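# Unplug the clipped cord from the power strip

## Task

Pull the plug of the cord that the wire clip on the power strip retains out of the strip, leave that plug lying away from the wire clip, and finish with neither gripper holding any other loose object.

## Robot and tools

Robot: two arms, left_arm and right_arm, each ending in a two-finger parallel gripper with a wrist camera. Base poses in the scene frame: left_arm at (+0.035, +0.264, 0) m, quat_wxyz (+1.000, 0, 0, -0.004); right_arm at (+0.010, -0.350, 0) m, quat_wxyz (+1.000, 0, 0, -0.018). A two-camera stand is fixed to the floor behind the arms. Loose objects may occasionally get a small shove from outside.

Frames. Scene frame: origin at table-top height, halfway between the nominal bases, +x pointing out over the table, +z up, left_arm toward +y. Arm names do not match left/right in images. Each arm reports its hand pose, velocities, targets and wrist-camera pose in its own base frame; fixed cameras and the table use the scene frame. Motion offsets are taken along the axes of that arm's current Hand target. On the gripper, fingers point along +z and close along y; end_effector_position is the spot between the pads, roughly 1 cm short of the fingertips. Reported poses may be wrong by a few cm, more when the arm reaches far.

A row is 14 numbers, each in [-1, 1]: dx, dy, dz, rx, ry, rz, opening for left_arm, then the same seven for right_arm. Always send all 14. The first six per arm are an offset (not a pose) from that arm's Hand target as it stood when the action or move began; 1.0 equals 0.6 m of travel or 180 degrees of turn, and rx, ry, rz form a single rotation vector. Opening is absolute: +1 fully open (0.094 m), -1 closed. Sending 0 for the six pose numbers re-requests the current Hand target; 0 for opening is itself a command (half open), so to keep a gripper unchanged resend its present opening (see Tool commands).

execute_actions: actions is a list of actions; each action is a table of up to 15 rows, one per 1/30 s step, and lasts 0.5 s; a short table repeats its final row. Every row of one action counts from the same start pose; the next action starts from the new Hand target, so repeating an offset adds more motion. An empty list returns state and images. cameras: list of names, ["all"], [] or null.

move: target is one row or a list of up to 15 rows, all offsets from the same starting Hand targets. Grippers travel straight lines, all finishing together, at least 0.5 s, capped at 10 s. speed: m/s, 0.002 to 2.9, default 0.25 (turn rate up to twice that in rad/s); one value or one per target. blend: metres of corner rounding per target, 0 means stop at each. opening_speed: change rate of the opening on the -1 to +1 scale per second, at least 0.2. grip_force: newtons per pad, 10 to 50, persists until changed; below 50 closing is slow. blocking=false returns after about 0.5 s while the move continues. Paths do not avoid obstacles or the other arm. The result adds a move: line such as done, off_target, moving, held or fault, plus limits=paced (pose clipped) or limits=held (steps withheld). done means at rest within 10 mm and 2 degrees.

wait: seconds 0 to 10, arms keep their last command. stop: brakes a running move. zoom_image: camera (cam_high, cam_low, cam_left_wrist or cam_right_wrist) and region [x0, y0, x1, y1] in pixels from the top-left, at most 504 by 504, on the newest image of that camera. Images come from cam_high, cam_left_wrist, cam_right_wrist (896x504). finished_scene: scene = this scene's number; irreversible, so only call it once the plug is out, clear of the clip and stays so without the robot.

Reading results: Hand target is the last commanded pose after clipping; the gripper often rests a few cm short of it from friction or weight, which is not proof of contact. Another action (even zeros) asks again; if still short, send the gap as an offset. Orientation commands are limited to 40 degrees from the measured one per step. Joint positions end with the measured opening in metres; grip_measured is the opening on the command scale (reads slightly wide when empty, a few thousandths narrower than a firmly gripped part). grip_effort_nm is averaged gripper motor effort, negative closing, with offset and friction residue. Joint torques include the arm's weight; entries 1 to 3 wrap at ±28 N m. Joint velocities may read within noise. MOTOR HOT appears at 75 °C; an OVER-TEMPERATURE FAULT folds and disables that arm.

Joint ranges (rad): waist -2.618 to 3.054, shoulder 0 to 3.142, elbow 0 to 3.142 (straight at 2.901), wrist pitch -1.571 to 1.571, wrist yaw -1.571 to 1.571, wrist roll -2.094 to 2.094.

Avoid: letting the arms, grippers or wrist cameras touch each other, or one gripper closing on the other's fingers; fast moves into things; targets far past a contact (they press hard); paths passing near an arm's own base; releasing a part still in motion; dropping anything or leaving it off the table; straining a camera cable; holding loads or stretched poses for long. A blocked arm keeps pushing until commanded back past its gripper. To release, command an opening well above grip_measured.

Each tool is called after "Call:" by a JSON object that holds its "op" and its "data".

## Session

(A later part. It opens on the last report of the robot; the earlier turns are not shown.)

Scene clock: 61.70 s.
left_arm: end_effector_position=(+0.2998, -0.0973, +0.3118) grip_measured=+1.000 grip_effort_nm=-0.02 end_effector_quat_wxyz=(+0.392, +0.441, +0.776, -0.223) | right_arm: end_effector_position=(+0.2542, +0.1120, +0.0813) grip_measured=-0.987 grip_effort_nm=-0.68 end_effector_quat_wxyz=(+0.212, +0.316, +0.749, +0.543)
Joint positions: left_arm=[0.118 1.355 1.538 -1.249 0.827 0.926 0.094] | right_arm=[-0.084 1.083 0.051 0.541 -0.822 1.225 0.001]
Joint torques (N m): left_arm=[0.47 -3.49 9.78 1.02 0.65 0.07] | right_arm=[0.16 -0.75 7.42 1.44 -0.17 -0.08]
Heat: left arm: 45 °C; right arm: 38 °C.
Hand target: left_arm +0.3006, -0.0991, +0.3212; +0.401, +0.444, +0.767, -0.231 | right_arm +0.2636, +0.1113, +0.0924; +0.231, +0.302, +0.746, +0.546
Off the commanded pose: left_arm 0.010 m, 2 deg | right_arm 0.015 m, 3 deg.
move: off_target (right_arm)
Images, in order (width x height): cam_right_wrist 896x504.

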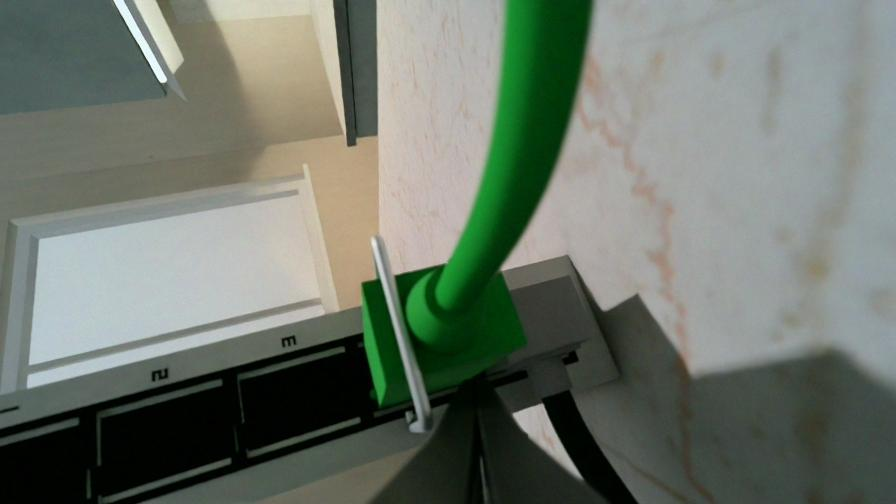

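Call:
{"op": "move", "data": {"target": [0,0,0,0,0,0,1,0,0.042,-0.013,0,0,0,-1], "cameras": ["cam_right_wrist"], "speed": 0.05}}

Call:
{"op": "zoom_image", "data": {"camera": "cam_right_wrist", "region": [330, 200, 630, 500]}}

Scene clock: 63.80 s.
left_arm: end_effector_position=(+0.2998, -0.0973, +0.3118) grip_measured=+1.000 grip_effort_nm=-0.02 end_effector_quat_wxyz=(+0.392, +0.441, +0.776, -0.223) | right_arm: end_effector_position=(+0.2582, +0.1111, +0.1069) grip_measured=-0.987 grip_effort_nm=-0.68 end_effector_quat_wxyz=(+0.218, +0.314, +0.747, +0.543)
Joint positions: left_arm=[0.118 1.355 1.538 -1.249 0.827 0.926 0.094] | right_arm=[-0.084 0.931 0.128 0.326 -0.817 1.228 0.001]
Joint torques (N m): left_arm=[0.49 -3.49 9.8 1.02 0.66 0.07] | right_arm=[0.39 -1.78 8.25 1.12 -0.19 -0.11]
Heat: left arm: 45 °C; right arm: 38 °C.
Hand target: left_arm +0.3006, -0.0991, +0.3212; +0.401, +0.444, +0.767, -0.231 | right_arm +0.2633, +0.1115, +0.1188; +0.232, +0.302, +0.746, +0.546
Off the commanded pose: left_arm 0.010 m, 2 deg | right_arm 0.013 m, 2 deg.
move: off_target (right_arm)
Images, in order (width x height): cam_right_wrist 896x504.

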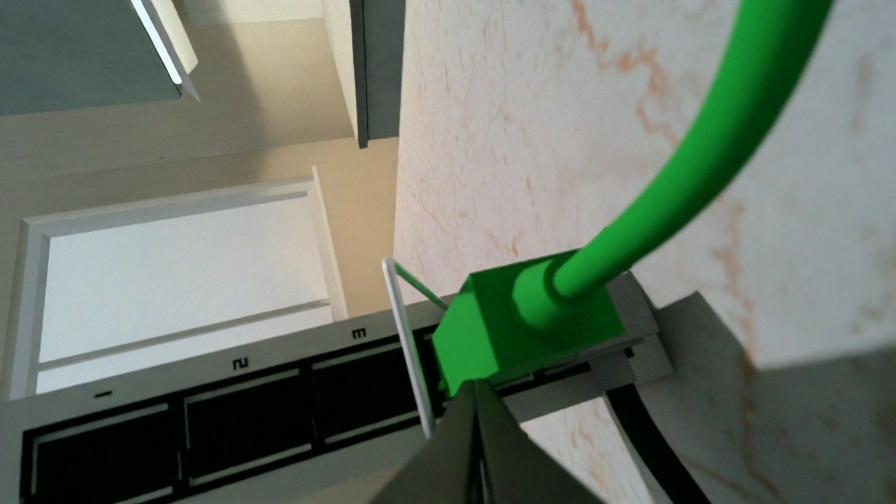

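Scaled by 1.680.

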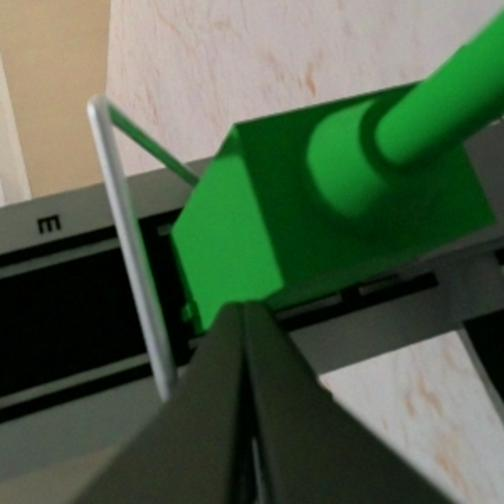

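Call:
{"op": "move", "data": {"target": [[0,0,0,0,0,0,1,0.0,0.035,-0.011,0,0,0,-1],[0,0,0,0,0,0,1,0.03,0.075,0.008,0,0,0,-1]], "cameras": ["cam_right_wrist"], "speed": 0.05}}

Call:
{"op": "zoom_image", "data": {"camera": "cam_right_wrist", "region": [330, 200, 630, 500]}}

Scene clock: 66.47 s.
left_arm: end_effector_position=(+0.2998, -0.0973, +0.3118) grip_measured=+1.000 grip_effort_nm=-0.02 end_effector_quat_wxyz=(+0.392, +0.441, +0.776, -0.223) | right_arm: end_effector_position=(+0.2590, +0.1358, +0.1458) grip_measured=-0.987 grip_effort_nm=-0.68 end_effector_quat_wxyz=(+0.218, +0.313, +0.750, +0.541)
Joint positions: left_arm=[0.118 1.355 1.538 -1.249 0.827 0.926 0.094] | right_arm=[0.095 0.79 0.251 0.125 -0.654 1.322 0.001]
Joint torques (N m): left_arm=[0.49 -3.49 9.8 1.02 0.65 0.07] | right_arm=[0.73 -1.14 9.1 1.26 -0.11 -0.03]
Heat: left arm: 45 °C; right arm: 38 °C.
Hand target: left_arm +0.3006, -0.0991, +0.3212; +0.401, +0.444, +0.767, -0.231 | right_arm +0.2626, +0.1374, +0.1602; +0.232, +0.302, +0.746, +0.546
Off the commanded pose: left_arm 0.010 m, 2 deg | right_arm 0.015 m, 2 deg.
move: off_target (right_arm)
Images, in order (width x height): cam_right_wrist 896x504.

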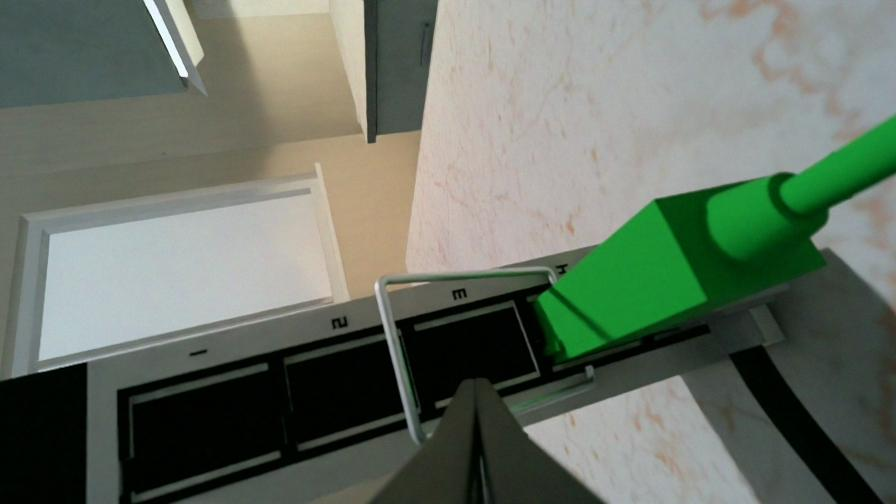

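Scaled by 1.680.

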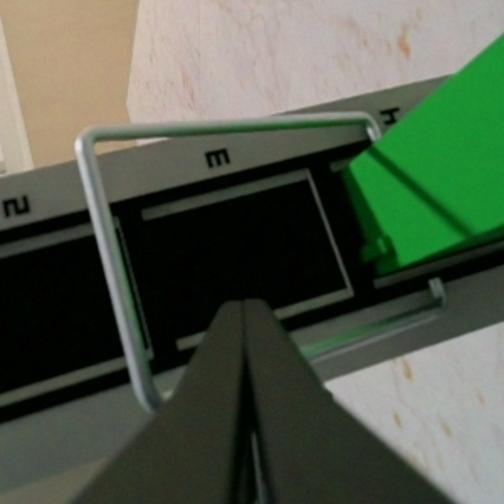

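Call:
{"op": "move", "data": {"target": [0,0,0,0,0,0,1,-0.03,-0.015,-0.1,0,0,0,-1], "cameras": ["cam_right_wrist"], "speed": 0.08}}

Scene clock: 69.50 s.
left_arm: end_effector_position=(+0.2998, -0.0973, +0.3118) grip_measured=+1.000 grip_effort_nm=-0.02 end_effector_quat_wxyz=(+0.392, +0.441, +0.776, -0.223) | right_arm: end_effector_position=(+0.2317, +0.0833, +0.1581) grip_measured=-0.987 grip_effort_nm=-0.67 end_effector_quat_wxyz=(+0.220, +0.315, +0.746, +0.544)
Joint positions: left_arm=[0.118 1.355 1.538 -1.249 0.827 0.926 0.094] | right_arm=[-0.34 0.65 0.324 -0.325 -1.031 1.006 0.001]
Joint torques (N m): left_arm=[0.5 -3.49 9.78 1.01 0.65 0.07] | right_arm=[-0.76 0.8 8.99 0.93 -0.47 -0.15]
Heat: left arm: 45 °C; right arm: 38 °C.
Hand target: left_arm +0.3006, -0.0991, +0.3212; +0.401, +0.444, +0.767, -0.231 | right_arm +0.2332, +0.0822, +0.1696; +0.232, +0.302, +0.746, +0.546
Off the commanded pose: left_arm 0.010 m, 2 deg | right_arm 0.012 m, 2 deg.
move: off_target (right_arm)
Images, in order (width x height): cam_right_wrist 896x504.

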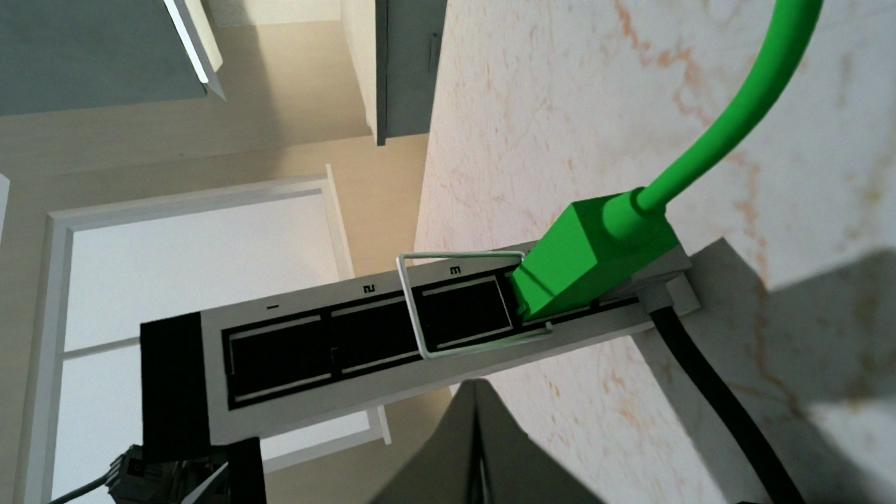

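Call:
{"op": "move", "data": {"target": [0,0,0,0,0,0,1,-0.023,-0.09,0.022,0,0,0,0.12], "cameras": ["cam_right_wrist"], "speed": 0.1}}

Scene clock: 73.30 s.
left_arm: end_effector_position=(+0.2998, -0.0973, +0.3118) grip_measured=+1.000 grip_effort_nm=-0.02 end_effector_quat_wxyz=(+0.392, +0.441, +0.776, -0.223) | right_arm: end_effector_position=(+0.2416, +0.0697, +0.1139) grip_measured=+0.117 grip_effort_nm=0.15 end_effector_quat_wxyz=(+0.225, +0.311, +0.747, +0.543)
Joint positions: left_arm=[0.118 1.355 1.538 -1.249 0.827 0.926 0.094] | right_arm=[-0.412 0.86 0.202 -0.068 -1.087 0.907 0.052]
Joint torques (N m): left_arm=[0.49 -3.49 9.78 1.02 0.65 0.07] | right_arm=[-0.77 -0.06 5.46 1.15 -0.45 -0.14]
Heat: left arm: 45 °C; right arm: 38 °C.
Hand target: left_arm +0.3006, -0.0991, +0.3212; +0.401, +0.444, +0.767, -0.231 | right_arm +0.2412, +0.0695, +0.1143; +0.232, +0.302, +0.746, +0.546
Off the commanded pose: left_arm 0.010 m, 2 deg | right_arm 0.001 m, 1 deg.
move: done
Images, in order (width x height): cam_right_wrist 896x504.

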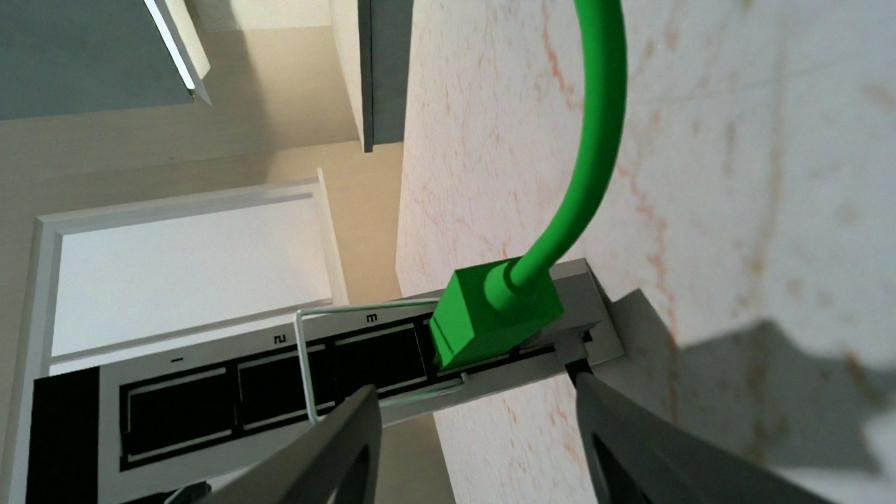

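Call:
{"op": "move", "data": {"target": [[0,0,0,0,0,0,1,0.003,-0.02,0,0,0,0,0.1],[0,0,0,0,0,0,1,-0.003,-0.021,0.078,0,0,0,0.1]], "cameras": ["cam_right_wrist"], "speed": 0.05}}

Call:
{"op": "zoom_image", "data": {"camera": "cam_right_wrist", "region": [330, 200, 630, 500]}}

Scene clock: 77.93 s.
left_arm: end_effector_position=(+0.2998, -0.0973, +0.3118) grip_measured=+1.000 grip_effort_nm=-0.02 end_effector_quat_wxyz=(+0.392, +0.441, +0.776, -0.223) | right_arm: end_effector_position=(+0.2724, +0.0953, +0.0891) grip_measured=+0.103 grip_effort_nm=-0.11 end_effector_quat_wxyz=(+0.228, +0.308, +0.745, +0.546)
Joint positions: left_arm=[0.118 1.355 1.538 -1.249 0.827 0.926 0.094] | right_arm=[-0.179 1.187 0.116 0.568 -0.899 1.16 0.052]
Joint torques (N m): left_arm=[0.49 -3.49 9.78 1.02 0.65 0.07] | right_arm=[0.76 -1.39 4.51 1.37 -0.21 -0.07]
Heat: left arm: 45 °C; right arm: 37 °C.
Hand target: left_arm +0.3006, -0.0991, +0.3212; +0.401, +0.444, +0.767, -0.231 | right_arm +0.2716, +0.0971, +0.0884; +0.231, +0.302, +0.746, +0.546
Off the commanded pose: left_arm 0.010 m, 2 deg | right_arm 0.002 m, 1 deg.
move: done
Images, in order (width x height): cam_right_wrist 896x504.

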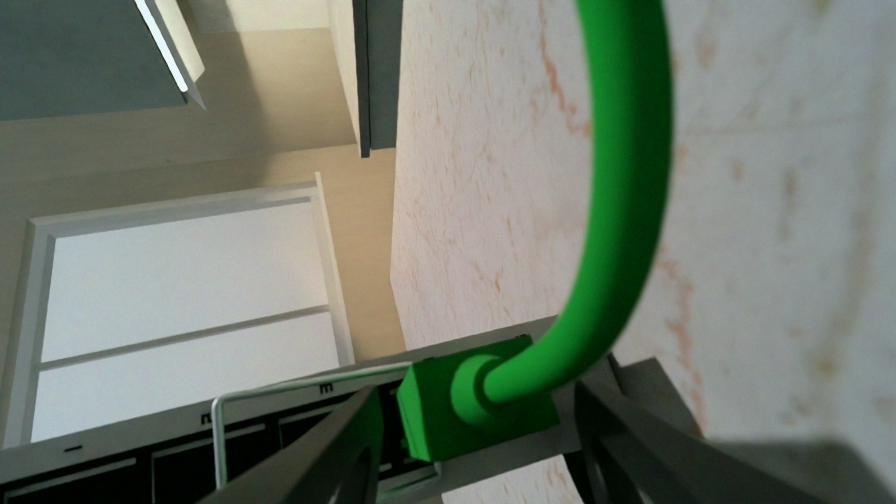

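Scaled by 1.680.

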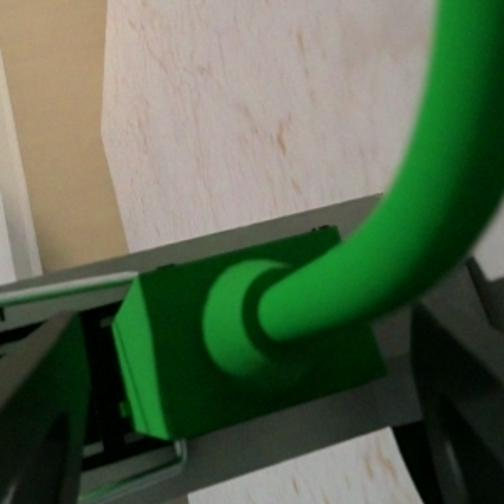

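Call:
{"op": "move", "data": {"target": [0,0,0,0,0,0,1,0,0,0,0,0,0,-0.5], "cameras": ["cam_right_wrist"], "opening_speed": 0.4}}

Scene clock: 80.67 s.
left_arm: end_effector_position=(+0.2998, -0.0973, +0.3118) grip_measured=+1.000 grip_effort_nm=-0.02 end_effector_quat_wxyz=(+0.392, +0.441, +0.776, -0.223) | right_arm: end_effector_position=(+0.2737, +0.0939, +0.0896) grip_measured=-0.477 grip_effort_nm=-0.96 end_effector_quat_wxyz=(+0.235, +0.309, +0.744, +0.544)
Joint positions: left_arm=[0.118 1.355 1.538 -1.249 0.827 0.926 0.094] | right_arm=[-0.179 1.187 0.112 0.585 -0.889 1.164 0.025]
Joint torques (N m): left_arm=[0.5 -3.49 9.8 1.01 0.65 0.07] | right_arm=[0.66 -1.24 4.79 1.26 -0.3 -0.09]
Heat: left arm: 45 °C; right arm: 37 °C.
Hand target: left_arm +0.3006, -0.0991, +0.3212; +0.401, +0.444, +0.767, -0.231 | right_arm +0.2715, +0.0971, +0.0884; +0.231, +0.302, +0.746, +0.546
Off the commanded pose: left_arm 0.010 m, 2 deg | right_arm 0.004 m, 1 deg.
move: done
Images, in order (width x height): cam_right_wrist 896x504.

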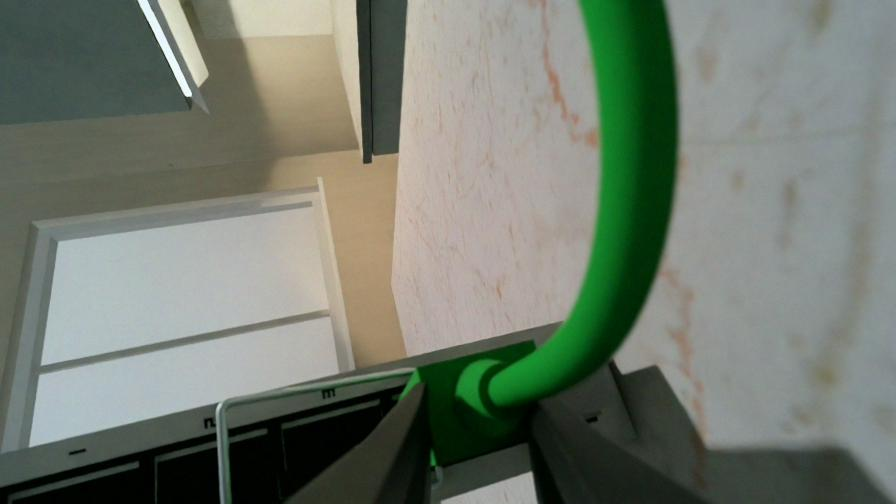

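Call:
{"op": "move", "data": {"target": [[0,0,0,0,0,0,1,0,0,0,0,0,0,-0.7],[0,0,0,0,0,0,1,-0.1,-0.028,-0.092,0,0,0,-0.7]], "cameras": ["cam_right_wrist","cam_high"], "speed": 0.04}}

Scene clock: 85.17 s.
left_arm: end_effector_position=(+0.2998, -0.0973, +0.3118) grip_measured=+1.000 grip_effort_nm=-0.01 end_effector_quat_wxyz=(+0.392, +0.441, +0.776, -0.223) | right_arm: end_effector_position=(+0.2700, +0.0167, +0.0832) grip_measured=-0.697 grip_effort_nm=-0.11 end_effector_quat_wxyz=(+0.225, +0.312, +0.748, +0.541)
Joint positions: left_arm=[0.118 1.355 1.538 -1.249 0.827 0.926 0.094] | right_arm=[-0.617 1.371 0.363 -0.083 -1.21 0.508 0.014]
Joint torques (N m): left_arm=[0.49 -3.51 9.78 1.02 0.65 0.07] | right_arm=[-0.72 -2.65 6.54 0.49 -0.69 -0.16]
Heat: left arm: 45 °C; right arm: 37 °C.
Hand target: left_arm +0.3006, -0.0991, +0.3212; +0.401, +0.444, +0.767, -0.231 | right_arm +0.2737, +0.0138, +0.0897; +0.232, +0.302, +0.746, +0.546
Off the commanded pose: left_arm 0.010 m, 2 deg | right_arm 0.008 m, 2 deg.
move: done
Images, in order (width x height): cam_high 896x504, cam_right_wrist 896x504.

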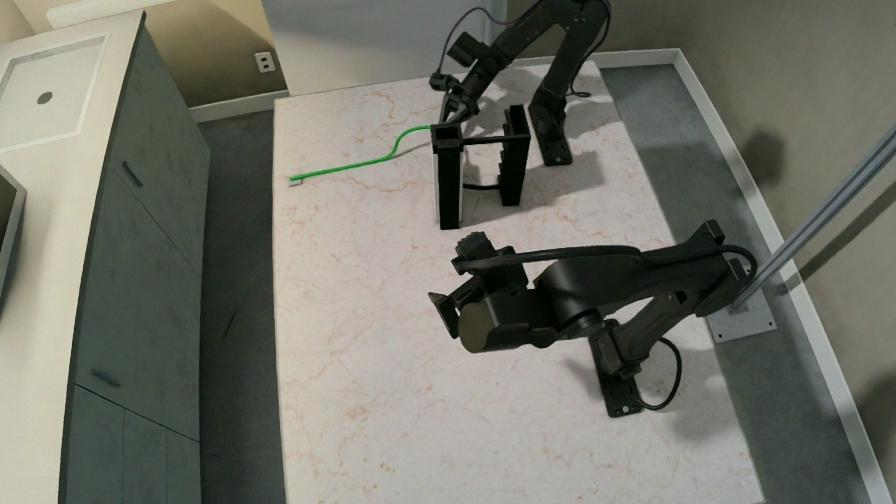

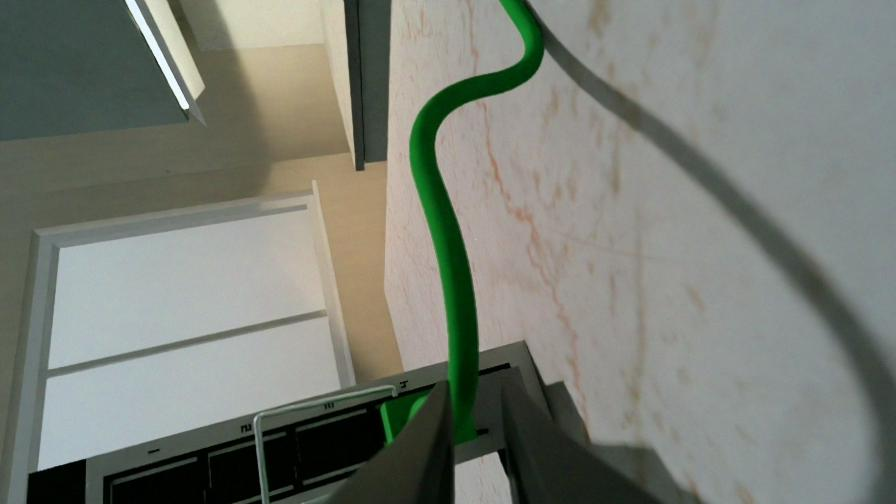

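Call:
{"op": "move", "data": {"target": [[0,0,0,0,0,0,1,0,0,0,0,0,0,0.1],[0,0,0,0,0,0,1,0.118,0.033,0.108,0,0,0,0.1]], "cameras": ["cam_right_wrist"], "speed": 0.06}}

Scene clock: 89.43 s.
left_arm: end_effector_position=(+0.2998, -0.0973, +0.3118) grip_measured=+1.000 grip_effort_nm=-0.02 end_effector_quat_wxyz=(+0.392, +0.441, +0.776, -0.223) | right_arm: end_effector_position=(+0.2715, +0.1107, +0.0870) grip_measured=+0.097 grip_effort_nm=0.15 end_effector_quat_wxyz=(+0.224, +0.309, +0.746, +0.545)
Joint positions: left_arm=[0.118 1.355 1.538 -1.249 0.827 0.926 0.094] | right_arm=[-0.081 1.195 0.096 0.638 -0.815 1.226 0.052]
Joint torques (N m): left_arm=[0.49 -3.48 9.78 1.02 0.65 0.07] | right_arm=[0.54 -2.06 4.44 1.44 -0.23 0]
Heat: left arm: 45 °C; right arm: 37 °C.
Hand target: left_arm +0.3006, -0.0991, +0.3212; +0.401, +0.444, +0.767, -0.231 | right_arm +0.2710, +0.1118, +0.0884; +0.232, +0.302, +0.746, +0.546
Off the commanded pose: left_arm 0.010 m, 2 deg | right_arm 0.002 m, 1 deg.
move: done
Images, in order (width x height): cam_right_wrist 896x504.

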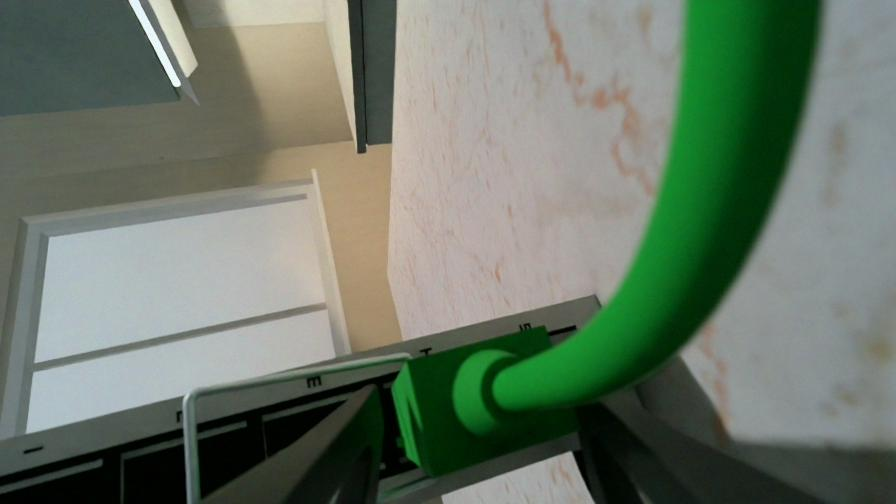

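Call:
{"op": "move", "data": {"target": [[0,0,0,0,0,0,1,0.008,-0.006,0.008,0,0,0,0.1],[0,0,0,0,0,0,1,0.008,-0.006,0.008,0,0,0,-1]], "cameras": ["cam_right_wrist"], "speed": 0.06, "opening_speed": 0.8}}

Scene clock: 92.83 s.
left_arm: end_effector_position=(+0.2998, -0.0973, +0.3118) grip_measured=+1.000 grip_effort_nm=-0.02 end_effector_quat_wxyz=(+0.392, +0.441, +0.776, -0.223) | right_arm: end_effector_position=(+0.2717, +0.1162, +0.0851) grip_measured=-0.186 grip_effort_nm=-1.01 end_effector_quat_wxyz=(+0.228, +0.308, +0.744, +0.548)
Joint positions: left_arm=[0.118 1.355 1.538 -1.249 0.827 0.926 0.094] | right_arm=[-0.043 1.23 0.076 0.724 -0.78 1.259 0.038]
Joint torques (N m): left_arm=[0.49 -3.49 9.8 1.02 0.65 0.07] | right_arm=[0.69 -1.47 4.21 1.38 -0.12 -0.11]
Heat: left arm: 45 °C; right arm: 37 °C.
Hand target: left_arm +0.3006, -0.0991, +0.3212; +0.401, +0.444, +0.767, -0.231 | right_arm +0.2701, +0.1177, +0.0833; +0.231, +0.302, +0.746, +0.546
Off the commanded pose: left_arm 0.010 m, 2 deg | right_arm 0.003 m, 1 deg.
move: done
Images, in order (width x height): cam_right_wrist 896x504.

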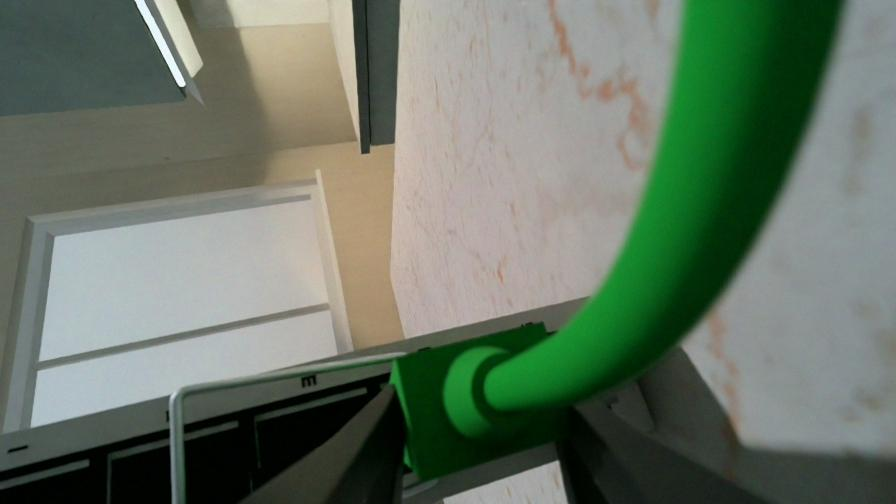

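Firm on a real part (~38mm). Pull.

Call:
{"op": "move", "data": {"target": [0,0,0,0,0,0,1,-0.108,-0.028,-0.099,0,0,0,-1], "cameras": ["cam_right_wrist"], "speed": 0.05}}

Scene clock: 95.97 s.
left_arm: end_effector_position=(+0.2998, -0.0973, +0.3118) grip_measured=+1.000 grip_effort_nm=-0.02 end_effector_quat_wxyz=(+0.392, +0.441, +0.776, -0.223) | right_arm: end_effector_position=(+0.2565, +0.0519, +0.0865) grip_measured=-0.868 grip_effort_nm=-1.01 end_effector_quat_wxyz=(+0.189, +0.293, +0.737, +0.579)
Joint positions: left_arm=[0.118 1.355 1.538 -1.249 0.827 0.926 0.094] | right_arm=[-0.521 1.318 0.272 0.047 -1.258 0.657 0.006]
Joint torques (N m): left_arm=[0.5 -3.49 9.78 1.02 0.65 0.07] | right_arm=[-4.31 -2.29 7.47 0.82 0.09 -0.22]
Heat: left arm: 45 °C; right arm: 37 °C.
Hand target: left_arm +0.3006, -0.0991, +0.3212; +0.401, +0.444, +0.767, -0.231 | right_arm +0.2728, +0.0282, +0.0860; +0.232, +0.302, +0.746, +0.546
Off the commanded pose: left_arm 0.010 m, 2 deg | right_arm 0.029 m, 6 deg.
move: off_target (right_arm)
Images, in order (width x height): cam_right_wrist 896x504.

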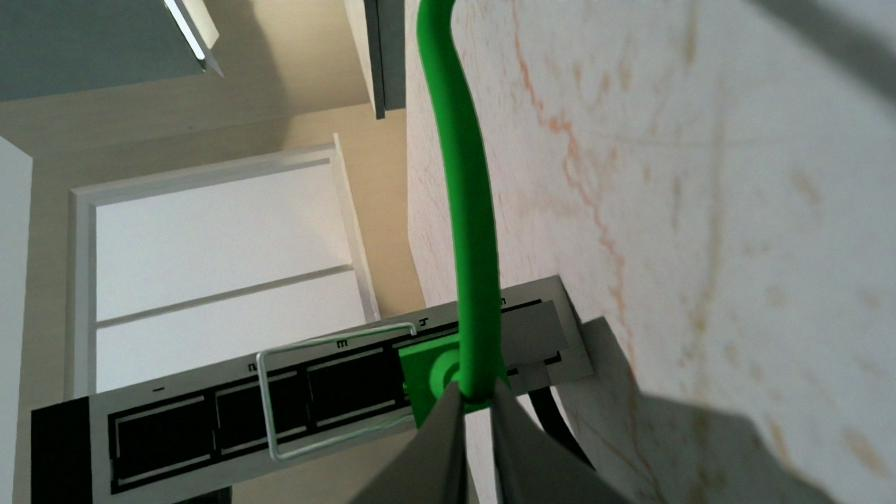

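Call:
{"op": "move", "data": {"target": [0,0,0,0,0,0,1,-0.06,-0.017,-0.055,0,0,0,-1], "cameras": ["cam_right_wrist"], "speed": 0.05}}

Scene clock: 98.57 s.
left_arm: end_effector_position=(+0.2998, -0.0973, +0.3118) grip_measured=+1.000 grip_effort_nm=-0.02 end_effector_quat_wxyz=(+0.392, +0.441, +0.776, -0.223) | right_arm: end_effector_position=(+0.2696, -0.0177, +0.0771) grip_measured=-0.868 grip_effort_nm=-1.01 end_effector_quat_wxyz=(+0.221, +0.310, +0.755, +0.534)
Joint positions: left_arm=[0.118 1.355 1.538 -1.249 0.827 0.926 0.094] | right_arm=[-0.752 1.56 0.549 -0.474 -1.232 0.088 0.006]
Joint torques (N m): left_arm=[0.5 -3.49 9.8 1.02 0.65 0.07] | right_arm=[-0.94 -3.88 6.19 -0.05 -0.9 -0.15]
Heat: left arm: 45 °C; right arm: 37 °C.
Hand target: left_arm +0.3006, -0.0991, +0.3212; +0.401, +0.444, +0.767, -0.231 | right_arm +0.2740, -0.0216, +0.0866; +0.231, +0.302, +0.746, +0.546
Off the commanded pose: left_arm 0.010 m, 2 deg | right_arm 0.011 m, 2 deg.
move: off_target (right_arm)
Images, in order (width x height): cam_right_wrist 896x504.

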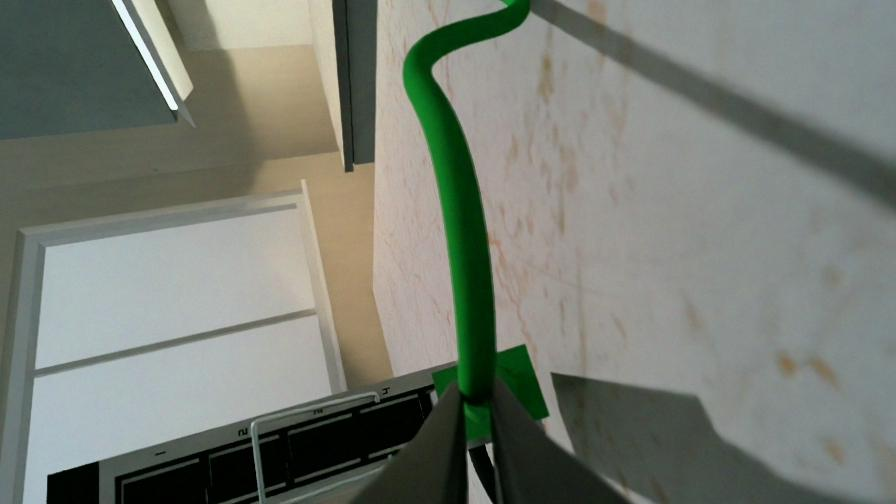

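Call:
{"op": "move", "data": {"target": [0,0,0,0,0,0,1,-0.072,-0.02,-0.066,0,0,0,-1], "cameras": ["cam_right_wrist","cam_left_wrist","cam_high"], "speed": 0.08}}

Scene clock: 101.03 s.
left_arm: end_effector_position=(+0.2998, -0.0973, +0.3118) grip_measured=+1.000 grip_effort_nm=-0.02 end_effector_quat_wxyz=(+0.392, +0.441, +0.776, -0.223) | right_arm: end_effector_position=(+0.2716, -0.0757, +0.0804) grip_measured=-0.868 grip_effort_nm=-1.01 end_effector_quat_wxyz=(+0.220, +0.301, +0.757, +0.536)
Joint positions: left_arm=[0.118 1.355 1.538 -1.249 0.827 0.926 0.094] | right_arm=[-0.917 1.844 0.871 -1.003 -1.206 -0.443 0.006]
Joint torques (N m): left_arm=[0.49 -3.51 9.8 1.02 0.65 0.07] | right_arm=[-1.17 -5.89 5.61 -0.72 -0.81 -0.12]
Heat: left arm: 45 °C; right arm: 37 °C.
Hand target: left_arm +0.3006, -0.0991, +0.3212; +0.401, +0.444, +0.767, -0.231 | right_arm +0.2756, -0.0815, +0.0876; +0.232, +0.302, +0.746, +0.546
Off the commanded pose: left_arm 0.010 m, 2 deg | right_arm 0.010 m, 2 deg.
move: done

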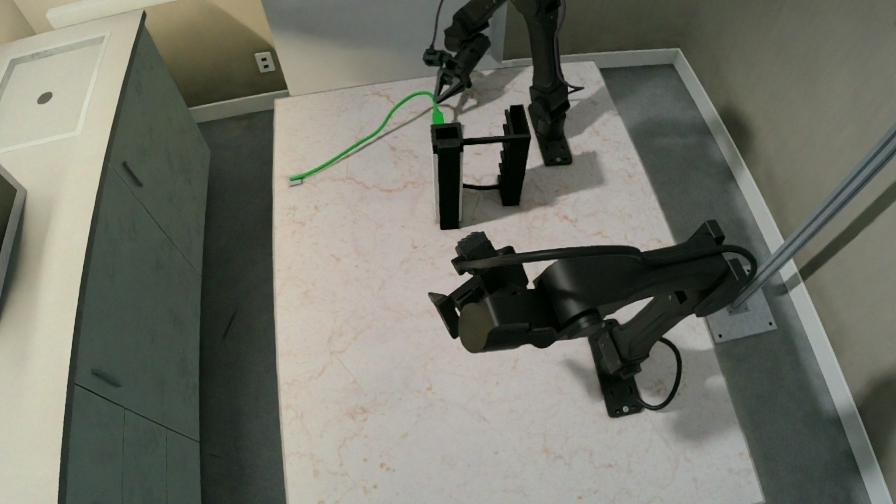

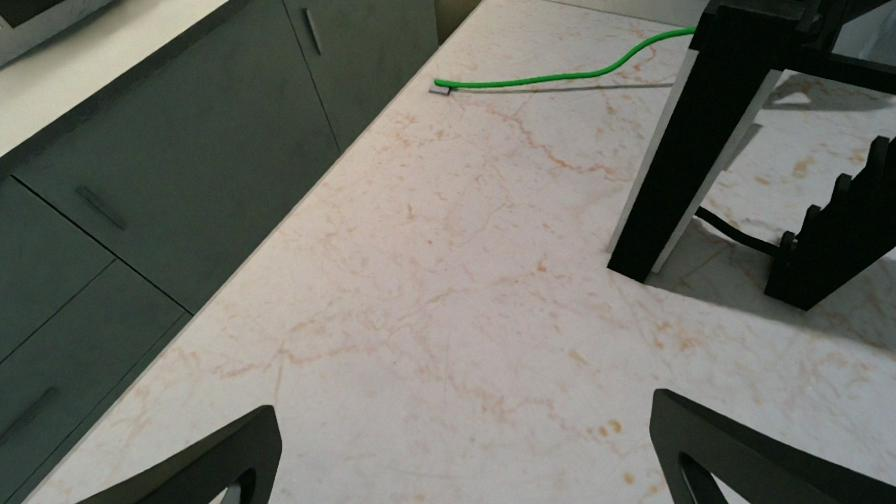

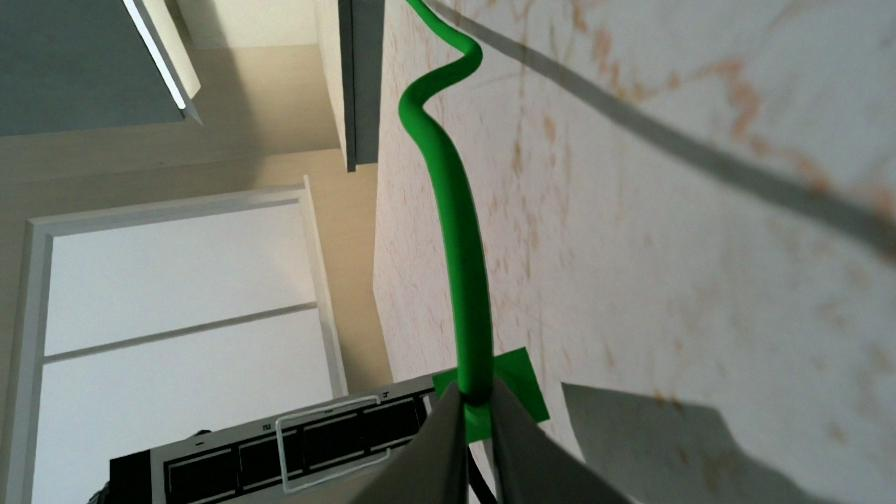

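Call:
{"op": "move", "data": {"target": [0,0,0,0,0,0,1,0,-0.08,0.025,0,0,0,-1], "cameras": ["cam_right_wrist","cam_high"], "speed": 0.06}}

Scene clock: 102.97 s.
left_arm: end_effector_position=(+0.2998, -0.0973, +0.3118) grip_measured=+1.000 grip_effort_nm=-0.02 end_effector_quat_wxyz=(+0.392, +0.441, +0.776, -0.223) | right_arm: end_effector_position=(+0.2741, -0.0786, +0.0367) grip_measured=-0.868 grip_effort_nm=-1.01 end_effector_quat_wxyz=(+0.214, +0.304, +0.754, +0.542)
Joint positions: left_arm=[0.118 1.355 1.538 -1.249 0.827 0.926 0.094] | right_arm=[-0.917 2.007 0.853 -0.85 -1.209 -0.452 0.006]
Joint torques (N m): left_arm=[0.5 -3.49 9.8 1.02 0.66 0.07] | right_arm=[-0.99 -6.52 2.67 -0.37 -0.79 -0.13]
Heat: left arm: 45 °C; right arm: 37 °C.
Hand target: left_arm +0.3006, -0.0991, +0.3212; +0.401, +0.444, +0.767, -0.231 | right_arm +0.2762, -0.0820, +0.0372; +0.232, +0.302, +0.746, +0.546
Off the commanded pose: left_arm 0.010 m, 2 deg | right_arm 0.004 m, 2 deg.
move: done
Images, in order (width x height): cam_high 896x504, cam_right_wrist 896x504.

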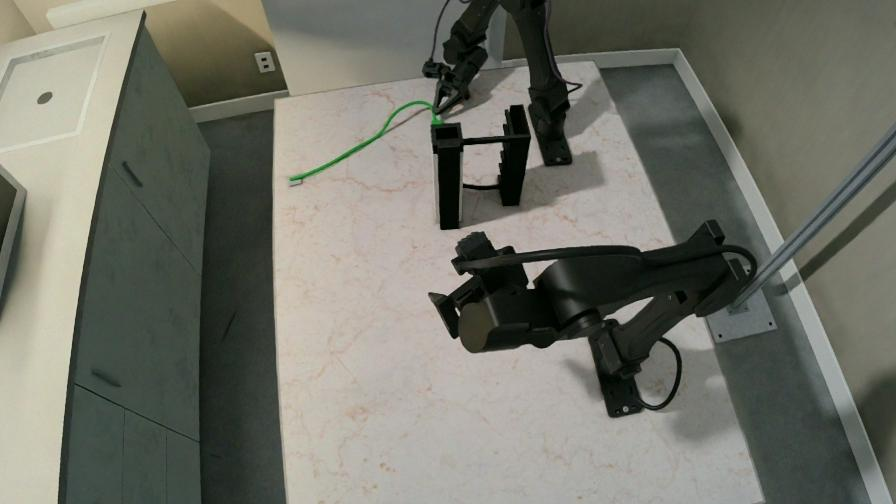

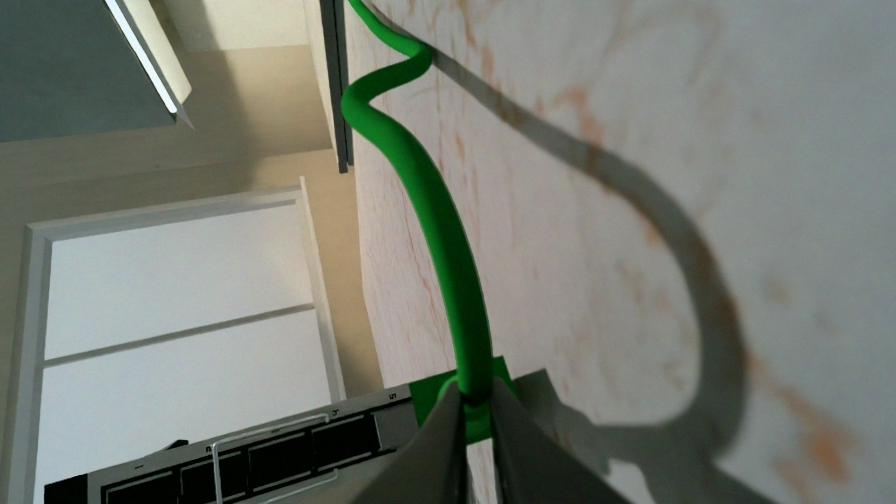

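Call:
{"op": "move", "data": {"target": [0,0,0,0,0,0,1,0,-0.016,0.005,0,0,0,-1], "cameras": ["cam_right_wrist"], "speed": 0.04}}

Scene clock: 104.20 s.
left_arm: end_effector_position=(+0.2998, -0.0973, +0.3118) grip_measured=+1.000 grip_effort_nm=-0.02 end_effector_quat_wxyz=(+0.392, +0.441, +0.776, -0.223) | right_arm: end_effector_position=(+0.2749, -0.0791, +0.0281) grip_measured=-0.868 grip_effort_nm=-1.01 end_effector_quat_wxyz=(+0.216, +0.304, +0.752, +0.543)
Joint positions: left_arm=[0.118 1.355 1.538 -1.249 0.827 0.926 0.094] | right_arm=[-0.917 2.039 0.849 -0.811 -1.215 -0.452 0.006]
Joint torques (N m): left_arm=[0.49 -3.49 9.78 1.02 0.65 0.07] | right_arm=[-0.96 -6.52 2.51 -0.39 -0.72 -0.15]
Heat: left arm: 45 °C; right arm: 36 °C.
Hand target: left_arm +0.3006, -0.0991, +0.3212; +0.401, +0.444, +0.767, -0.231 | right_arm +0.2764, -0.0821, +0.0272; +0.232, +0.302, +0.746, +0.546
Off the commanded pose: left_arm 0.010 m, 2 deg | right_arm 0.003 m, 2 deg.
move: done
Images, in order (width x height): cam_right_wrist 896x504.

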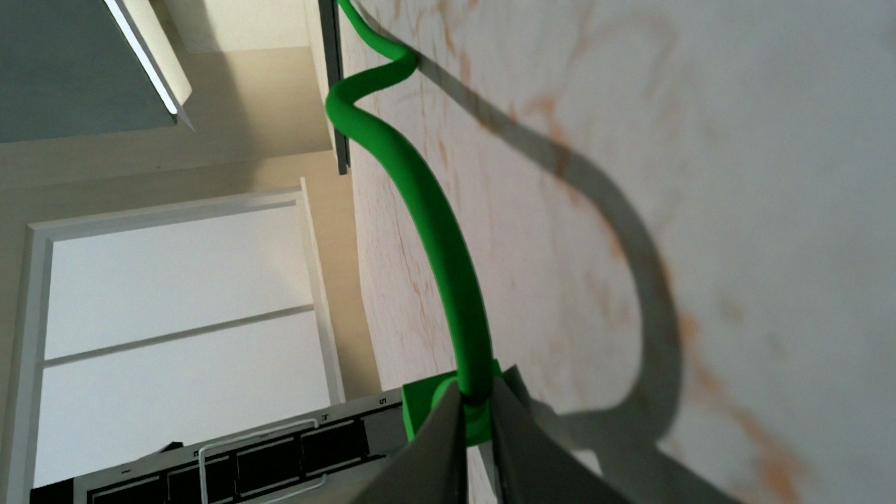

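Call:
{"op": "move", "data": {"target": [[0,0,0,0,0,0,1,0,-0.009,0.003,0,0,0,-1],[0,0,0,0,0,0,1,0,-0.008,0.002,0,0,0,-0.65]], "cameras": ["cam_right_wrist"], "speed": 0.03, "opening_speed": 0.3}}

Scene clock: 107.67 s.
left_arm: end_effector_position=(+0.2998, -0.0973, +0.3118) grip_measured=+1.000 grip_effort_nm=-0.02 end_effector_quat_wxyz=(+0.392, +0.441, +0.776, -0.223) | right_arm: end_effector_position=(+0.2757, -0.0798, +0.0234) grip_measured=-0.653 grip_effort_nm=0.15 end_effector_quat_wxyz=(+0.218, +0.303, +0.752, +0.543)
Joint positions: left_arm=[0.118 1.355 1.538 -1.249 0.827 0.926 0.094] | right_arm=[-0.917 2.059 0.849 -0.79 -1.218 -0.452 0.016]
Joint torques (N m): left_arm=[0.5 -3.51 9.78 1.02 0.65 0.07] | right_arm=[-1.05 -6.63 2.35 -0.4 -0.7 -0.15]
Heat: left arm: 45 °C; right arm: 36 °C.
Hand target: left_arm +0.3006, -0.0991, +0.3212; +0.401, +0.444, +0.767, -0.231 | right_arm +0.2762, -0.0823, +0.0223; +0.232, +0.302, +0.746, +0.546
Off the commanded pose: left_arm 0.010 m, 2 deg | right_arm 0.003 m, 2 deg.
move: done
Images, in order (width x height): cam_right_wrist 896x504.

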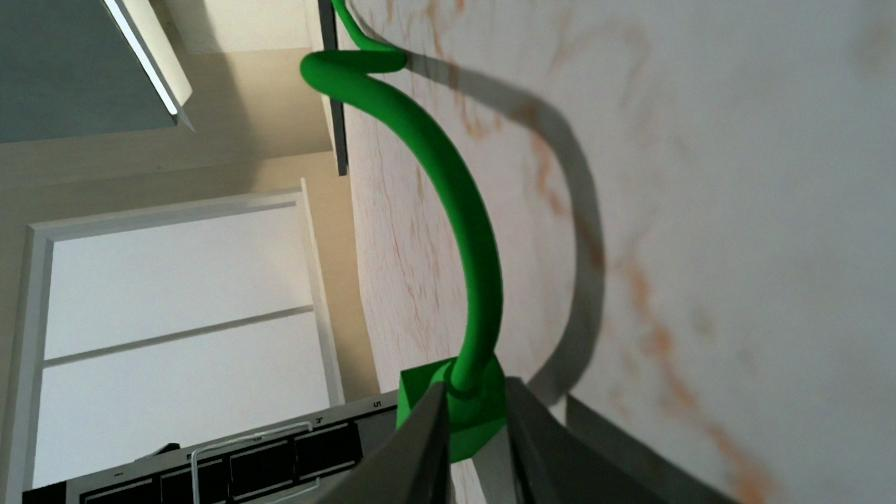

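Call:
{"op": "move", "data": {"target": [0,0,0,0,0,0,1,0,0,-0.12,0,0,0,-0.6], "cameras": ["cam_right_wrist","cam_high"], "speed": 0.08}}

Scene clock: 109.83 s.
left_arm: end_effector_position=(+0.2998, -0.0973, +0.3118) grip_measured=+1.000 grip_effort_nm=-0.02 end_effector_quat_wxyz=(+0.392, +0.441, +0.776, -0.223) | right_arm: end_effector_position=(+0.2260, -0.1270, +0.0441) grip_measured=-0.603 grip_effort_nm=0.15 end_effector_quat_wxyz=(+0.225, +0.304, +0.748, +0.545)
Joint positions: left_arm=[0.118 1.355 1.538 -1.249 0.827 0.926 0.094] | right_arm=[-1.175 2.155 1.028 -1.324 -1.073 -0.948 0.019]
Joint torques (N m): left_arm=[0.49 -3.49 9.78 1.02 0.65 0.07] | right_arm=[-0.4 -6.84 4 -1.26 -0.42 -0.18]
Heat: left arm: 45 °C; right arm: 36 °C.
Hand target: left_arm +0.3006, -0.0991, +0.3212; +0.401, +0.444, +0.767, -0.231 | right_arm +0.2276, -0.1310, +0.0436; +0.232, +0.302, +0.746, +0.546
Off the commanded pose: left_arm 0.010 m, 2 deg | right_arm 0.004 m, 1 deg.
move: done
Images, in order (width x height): cam_high 896x504, cam_right_wrist 896x504.

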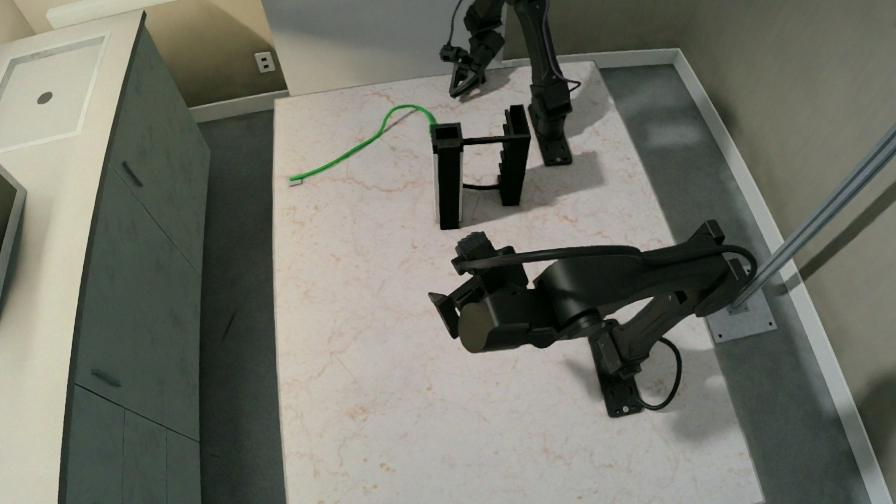

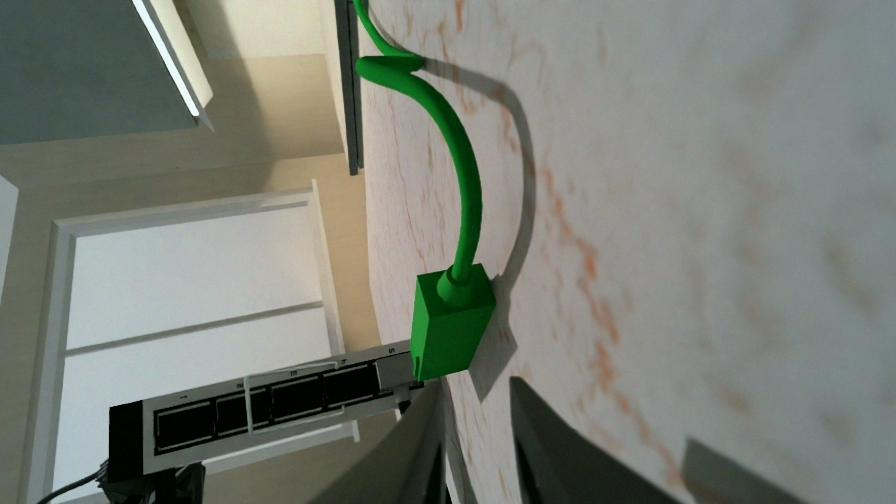

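Plug is on the table, clear of the strip and clip.

Call:
{"op": "finished_scene", "data": {"scene": 2}}

The scene is finished: the task was done.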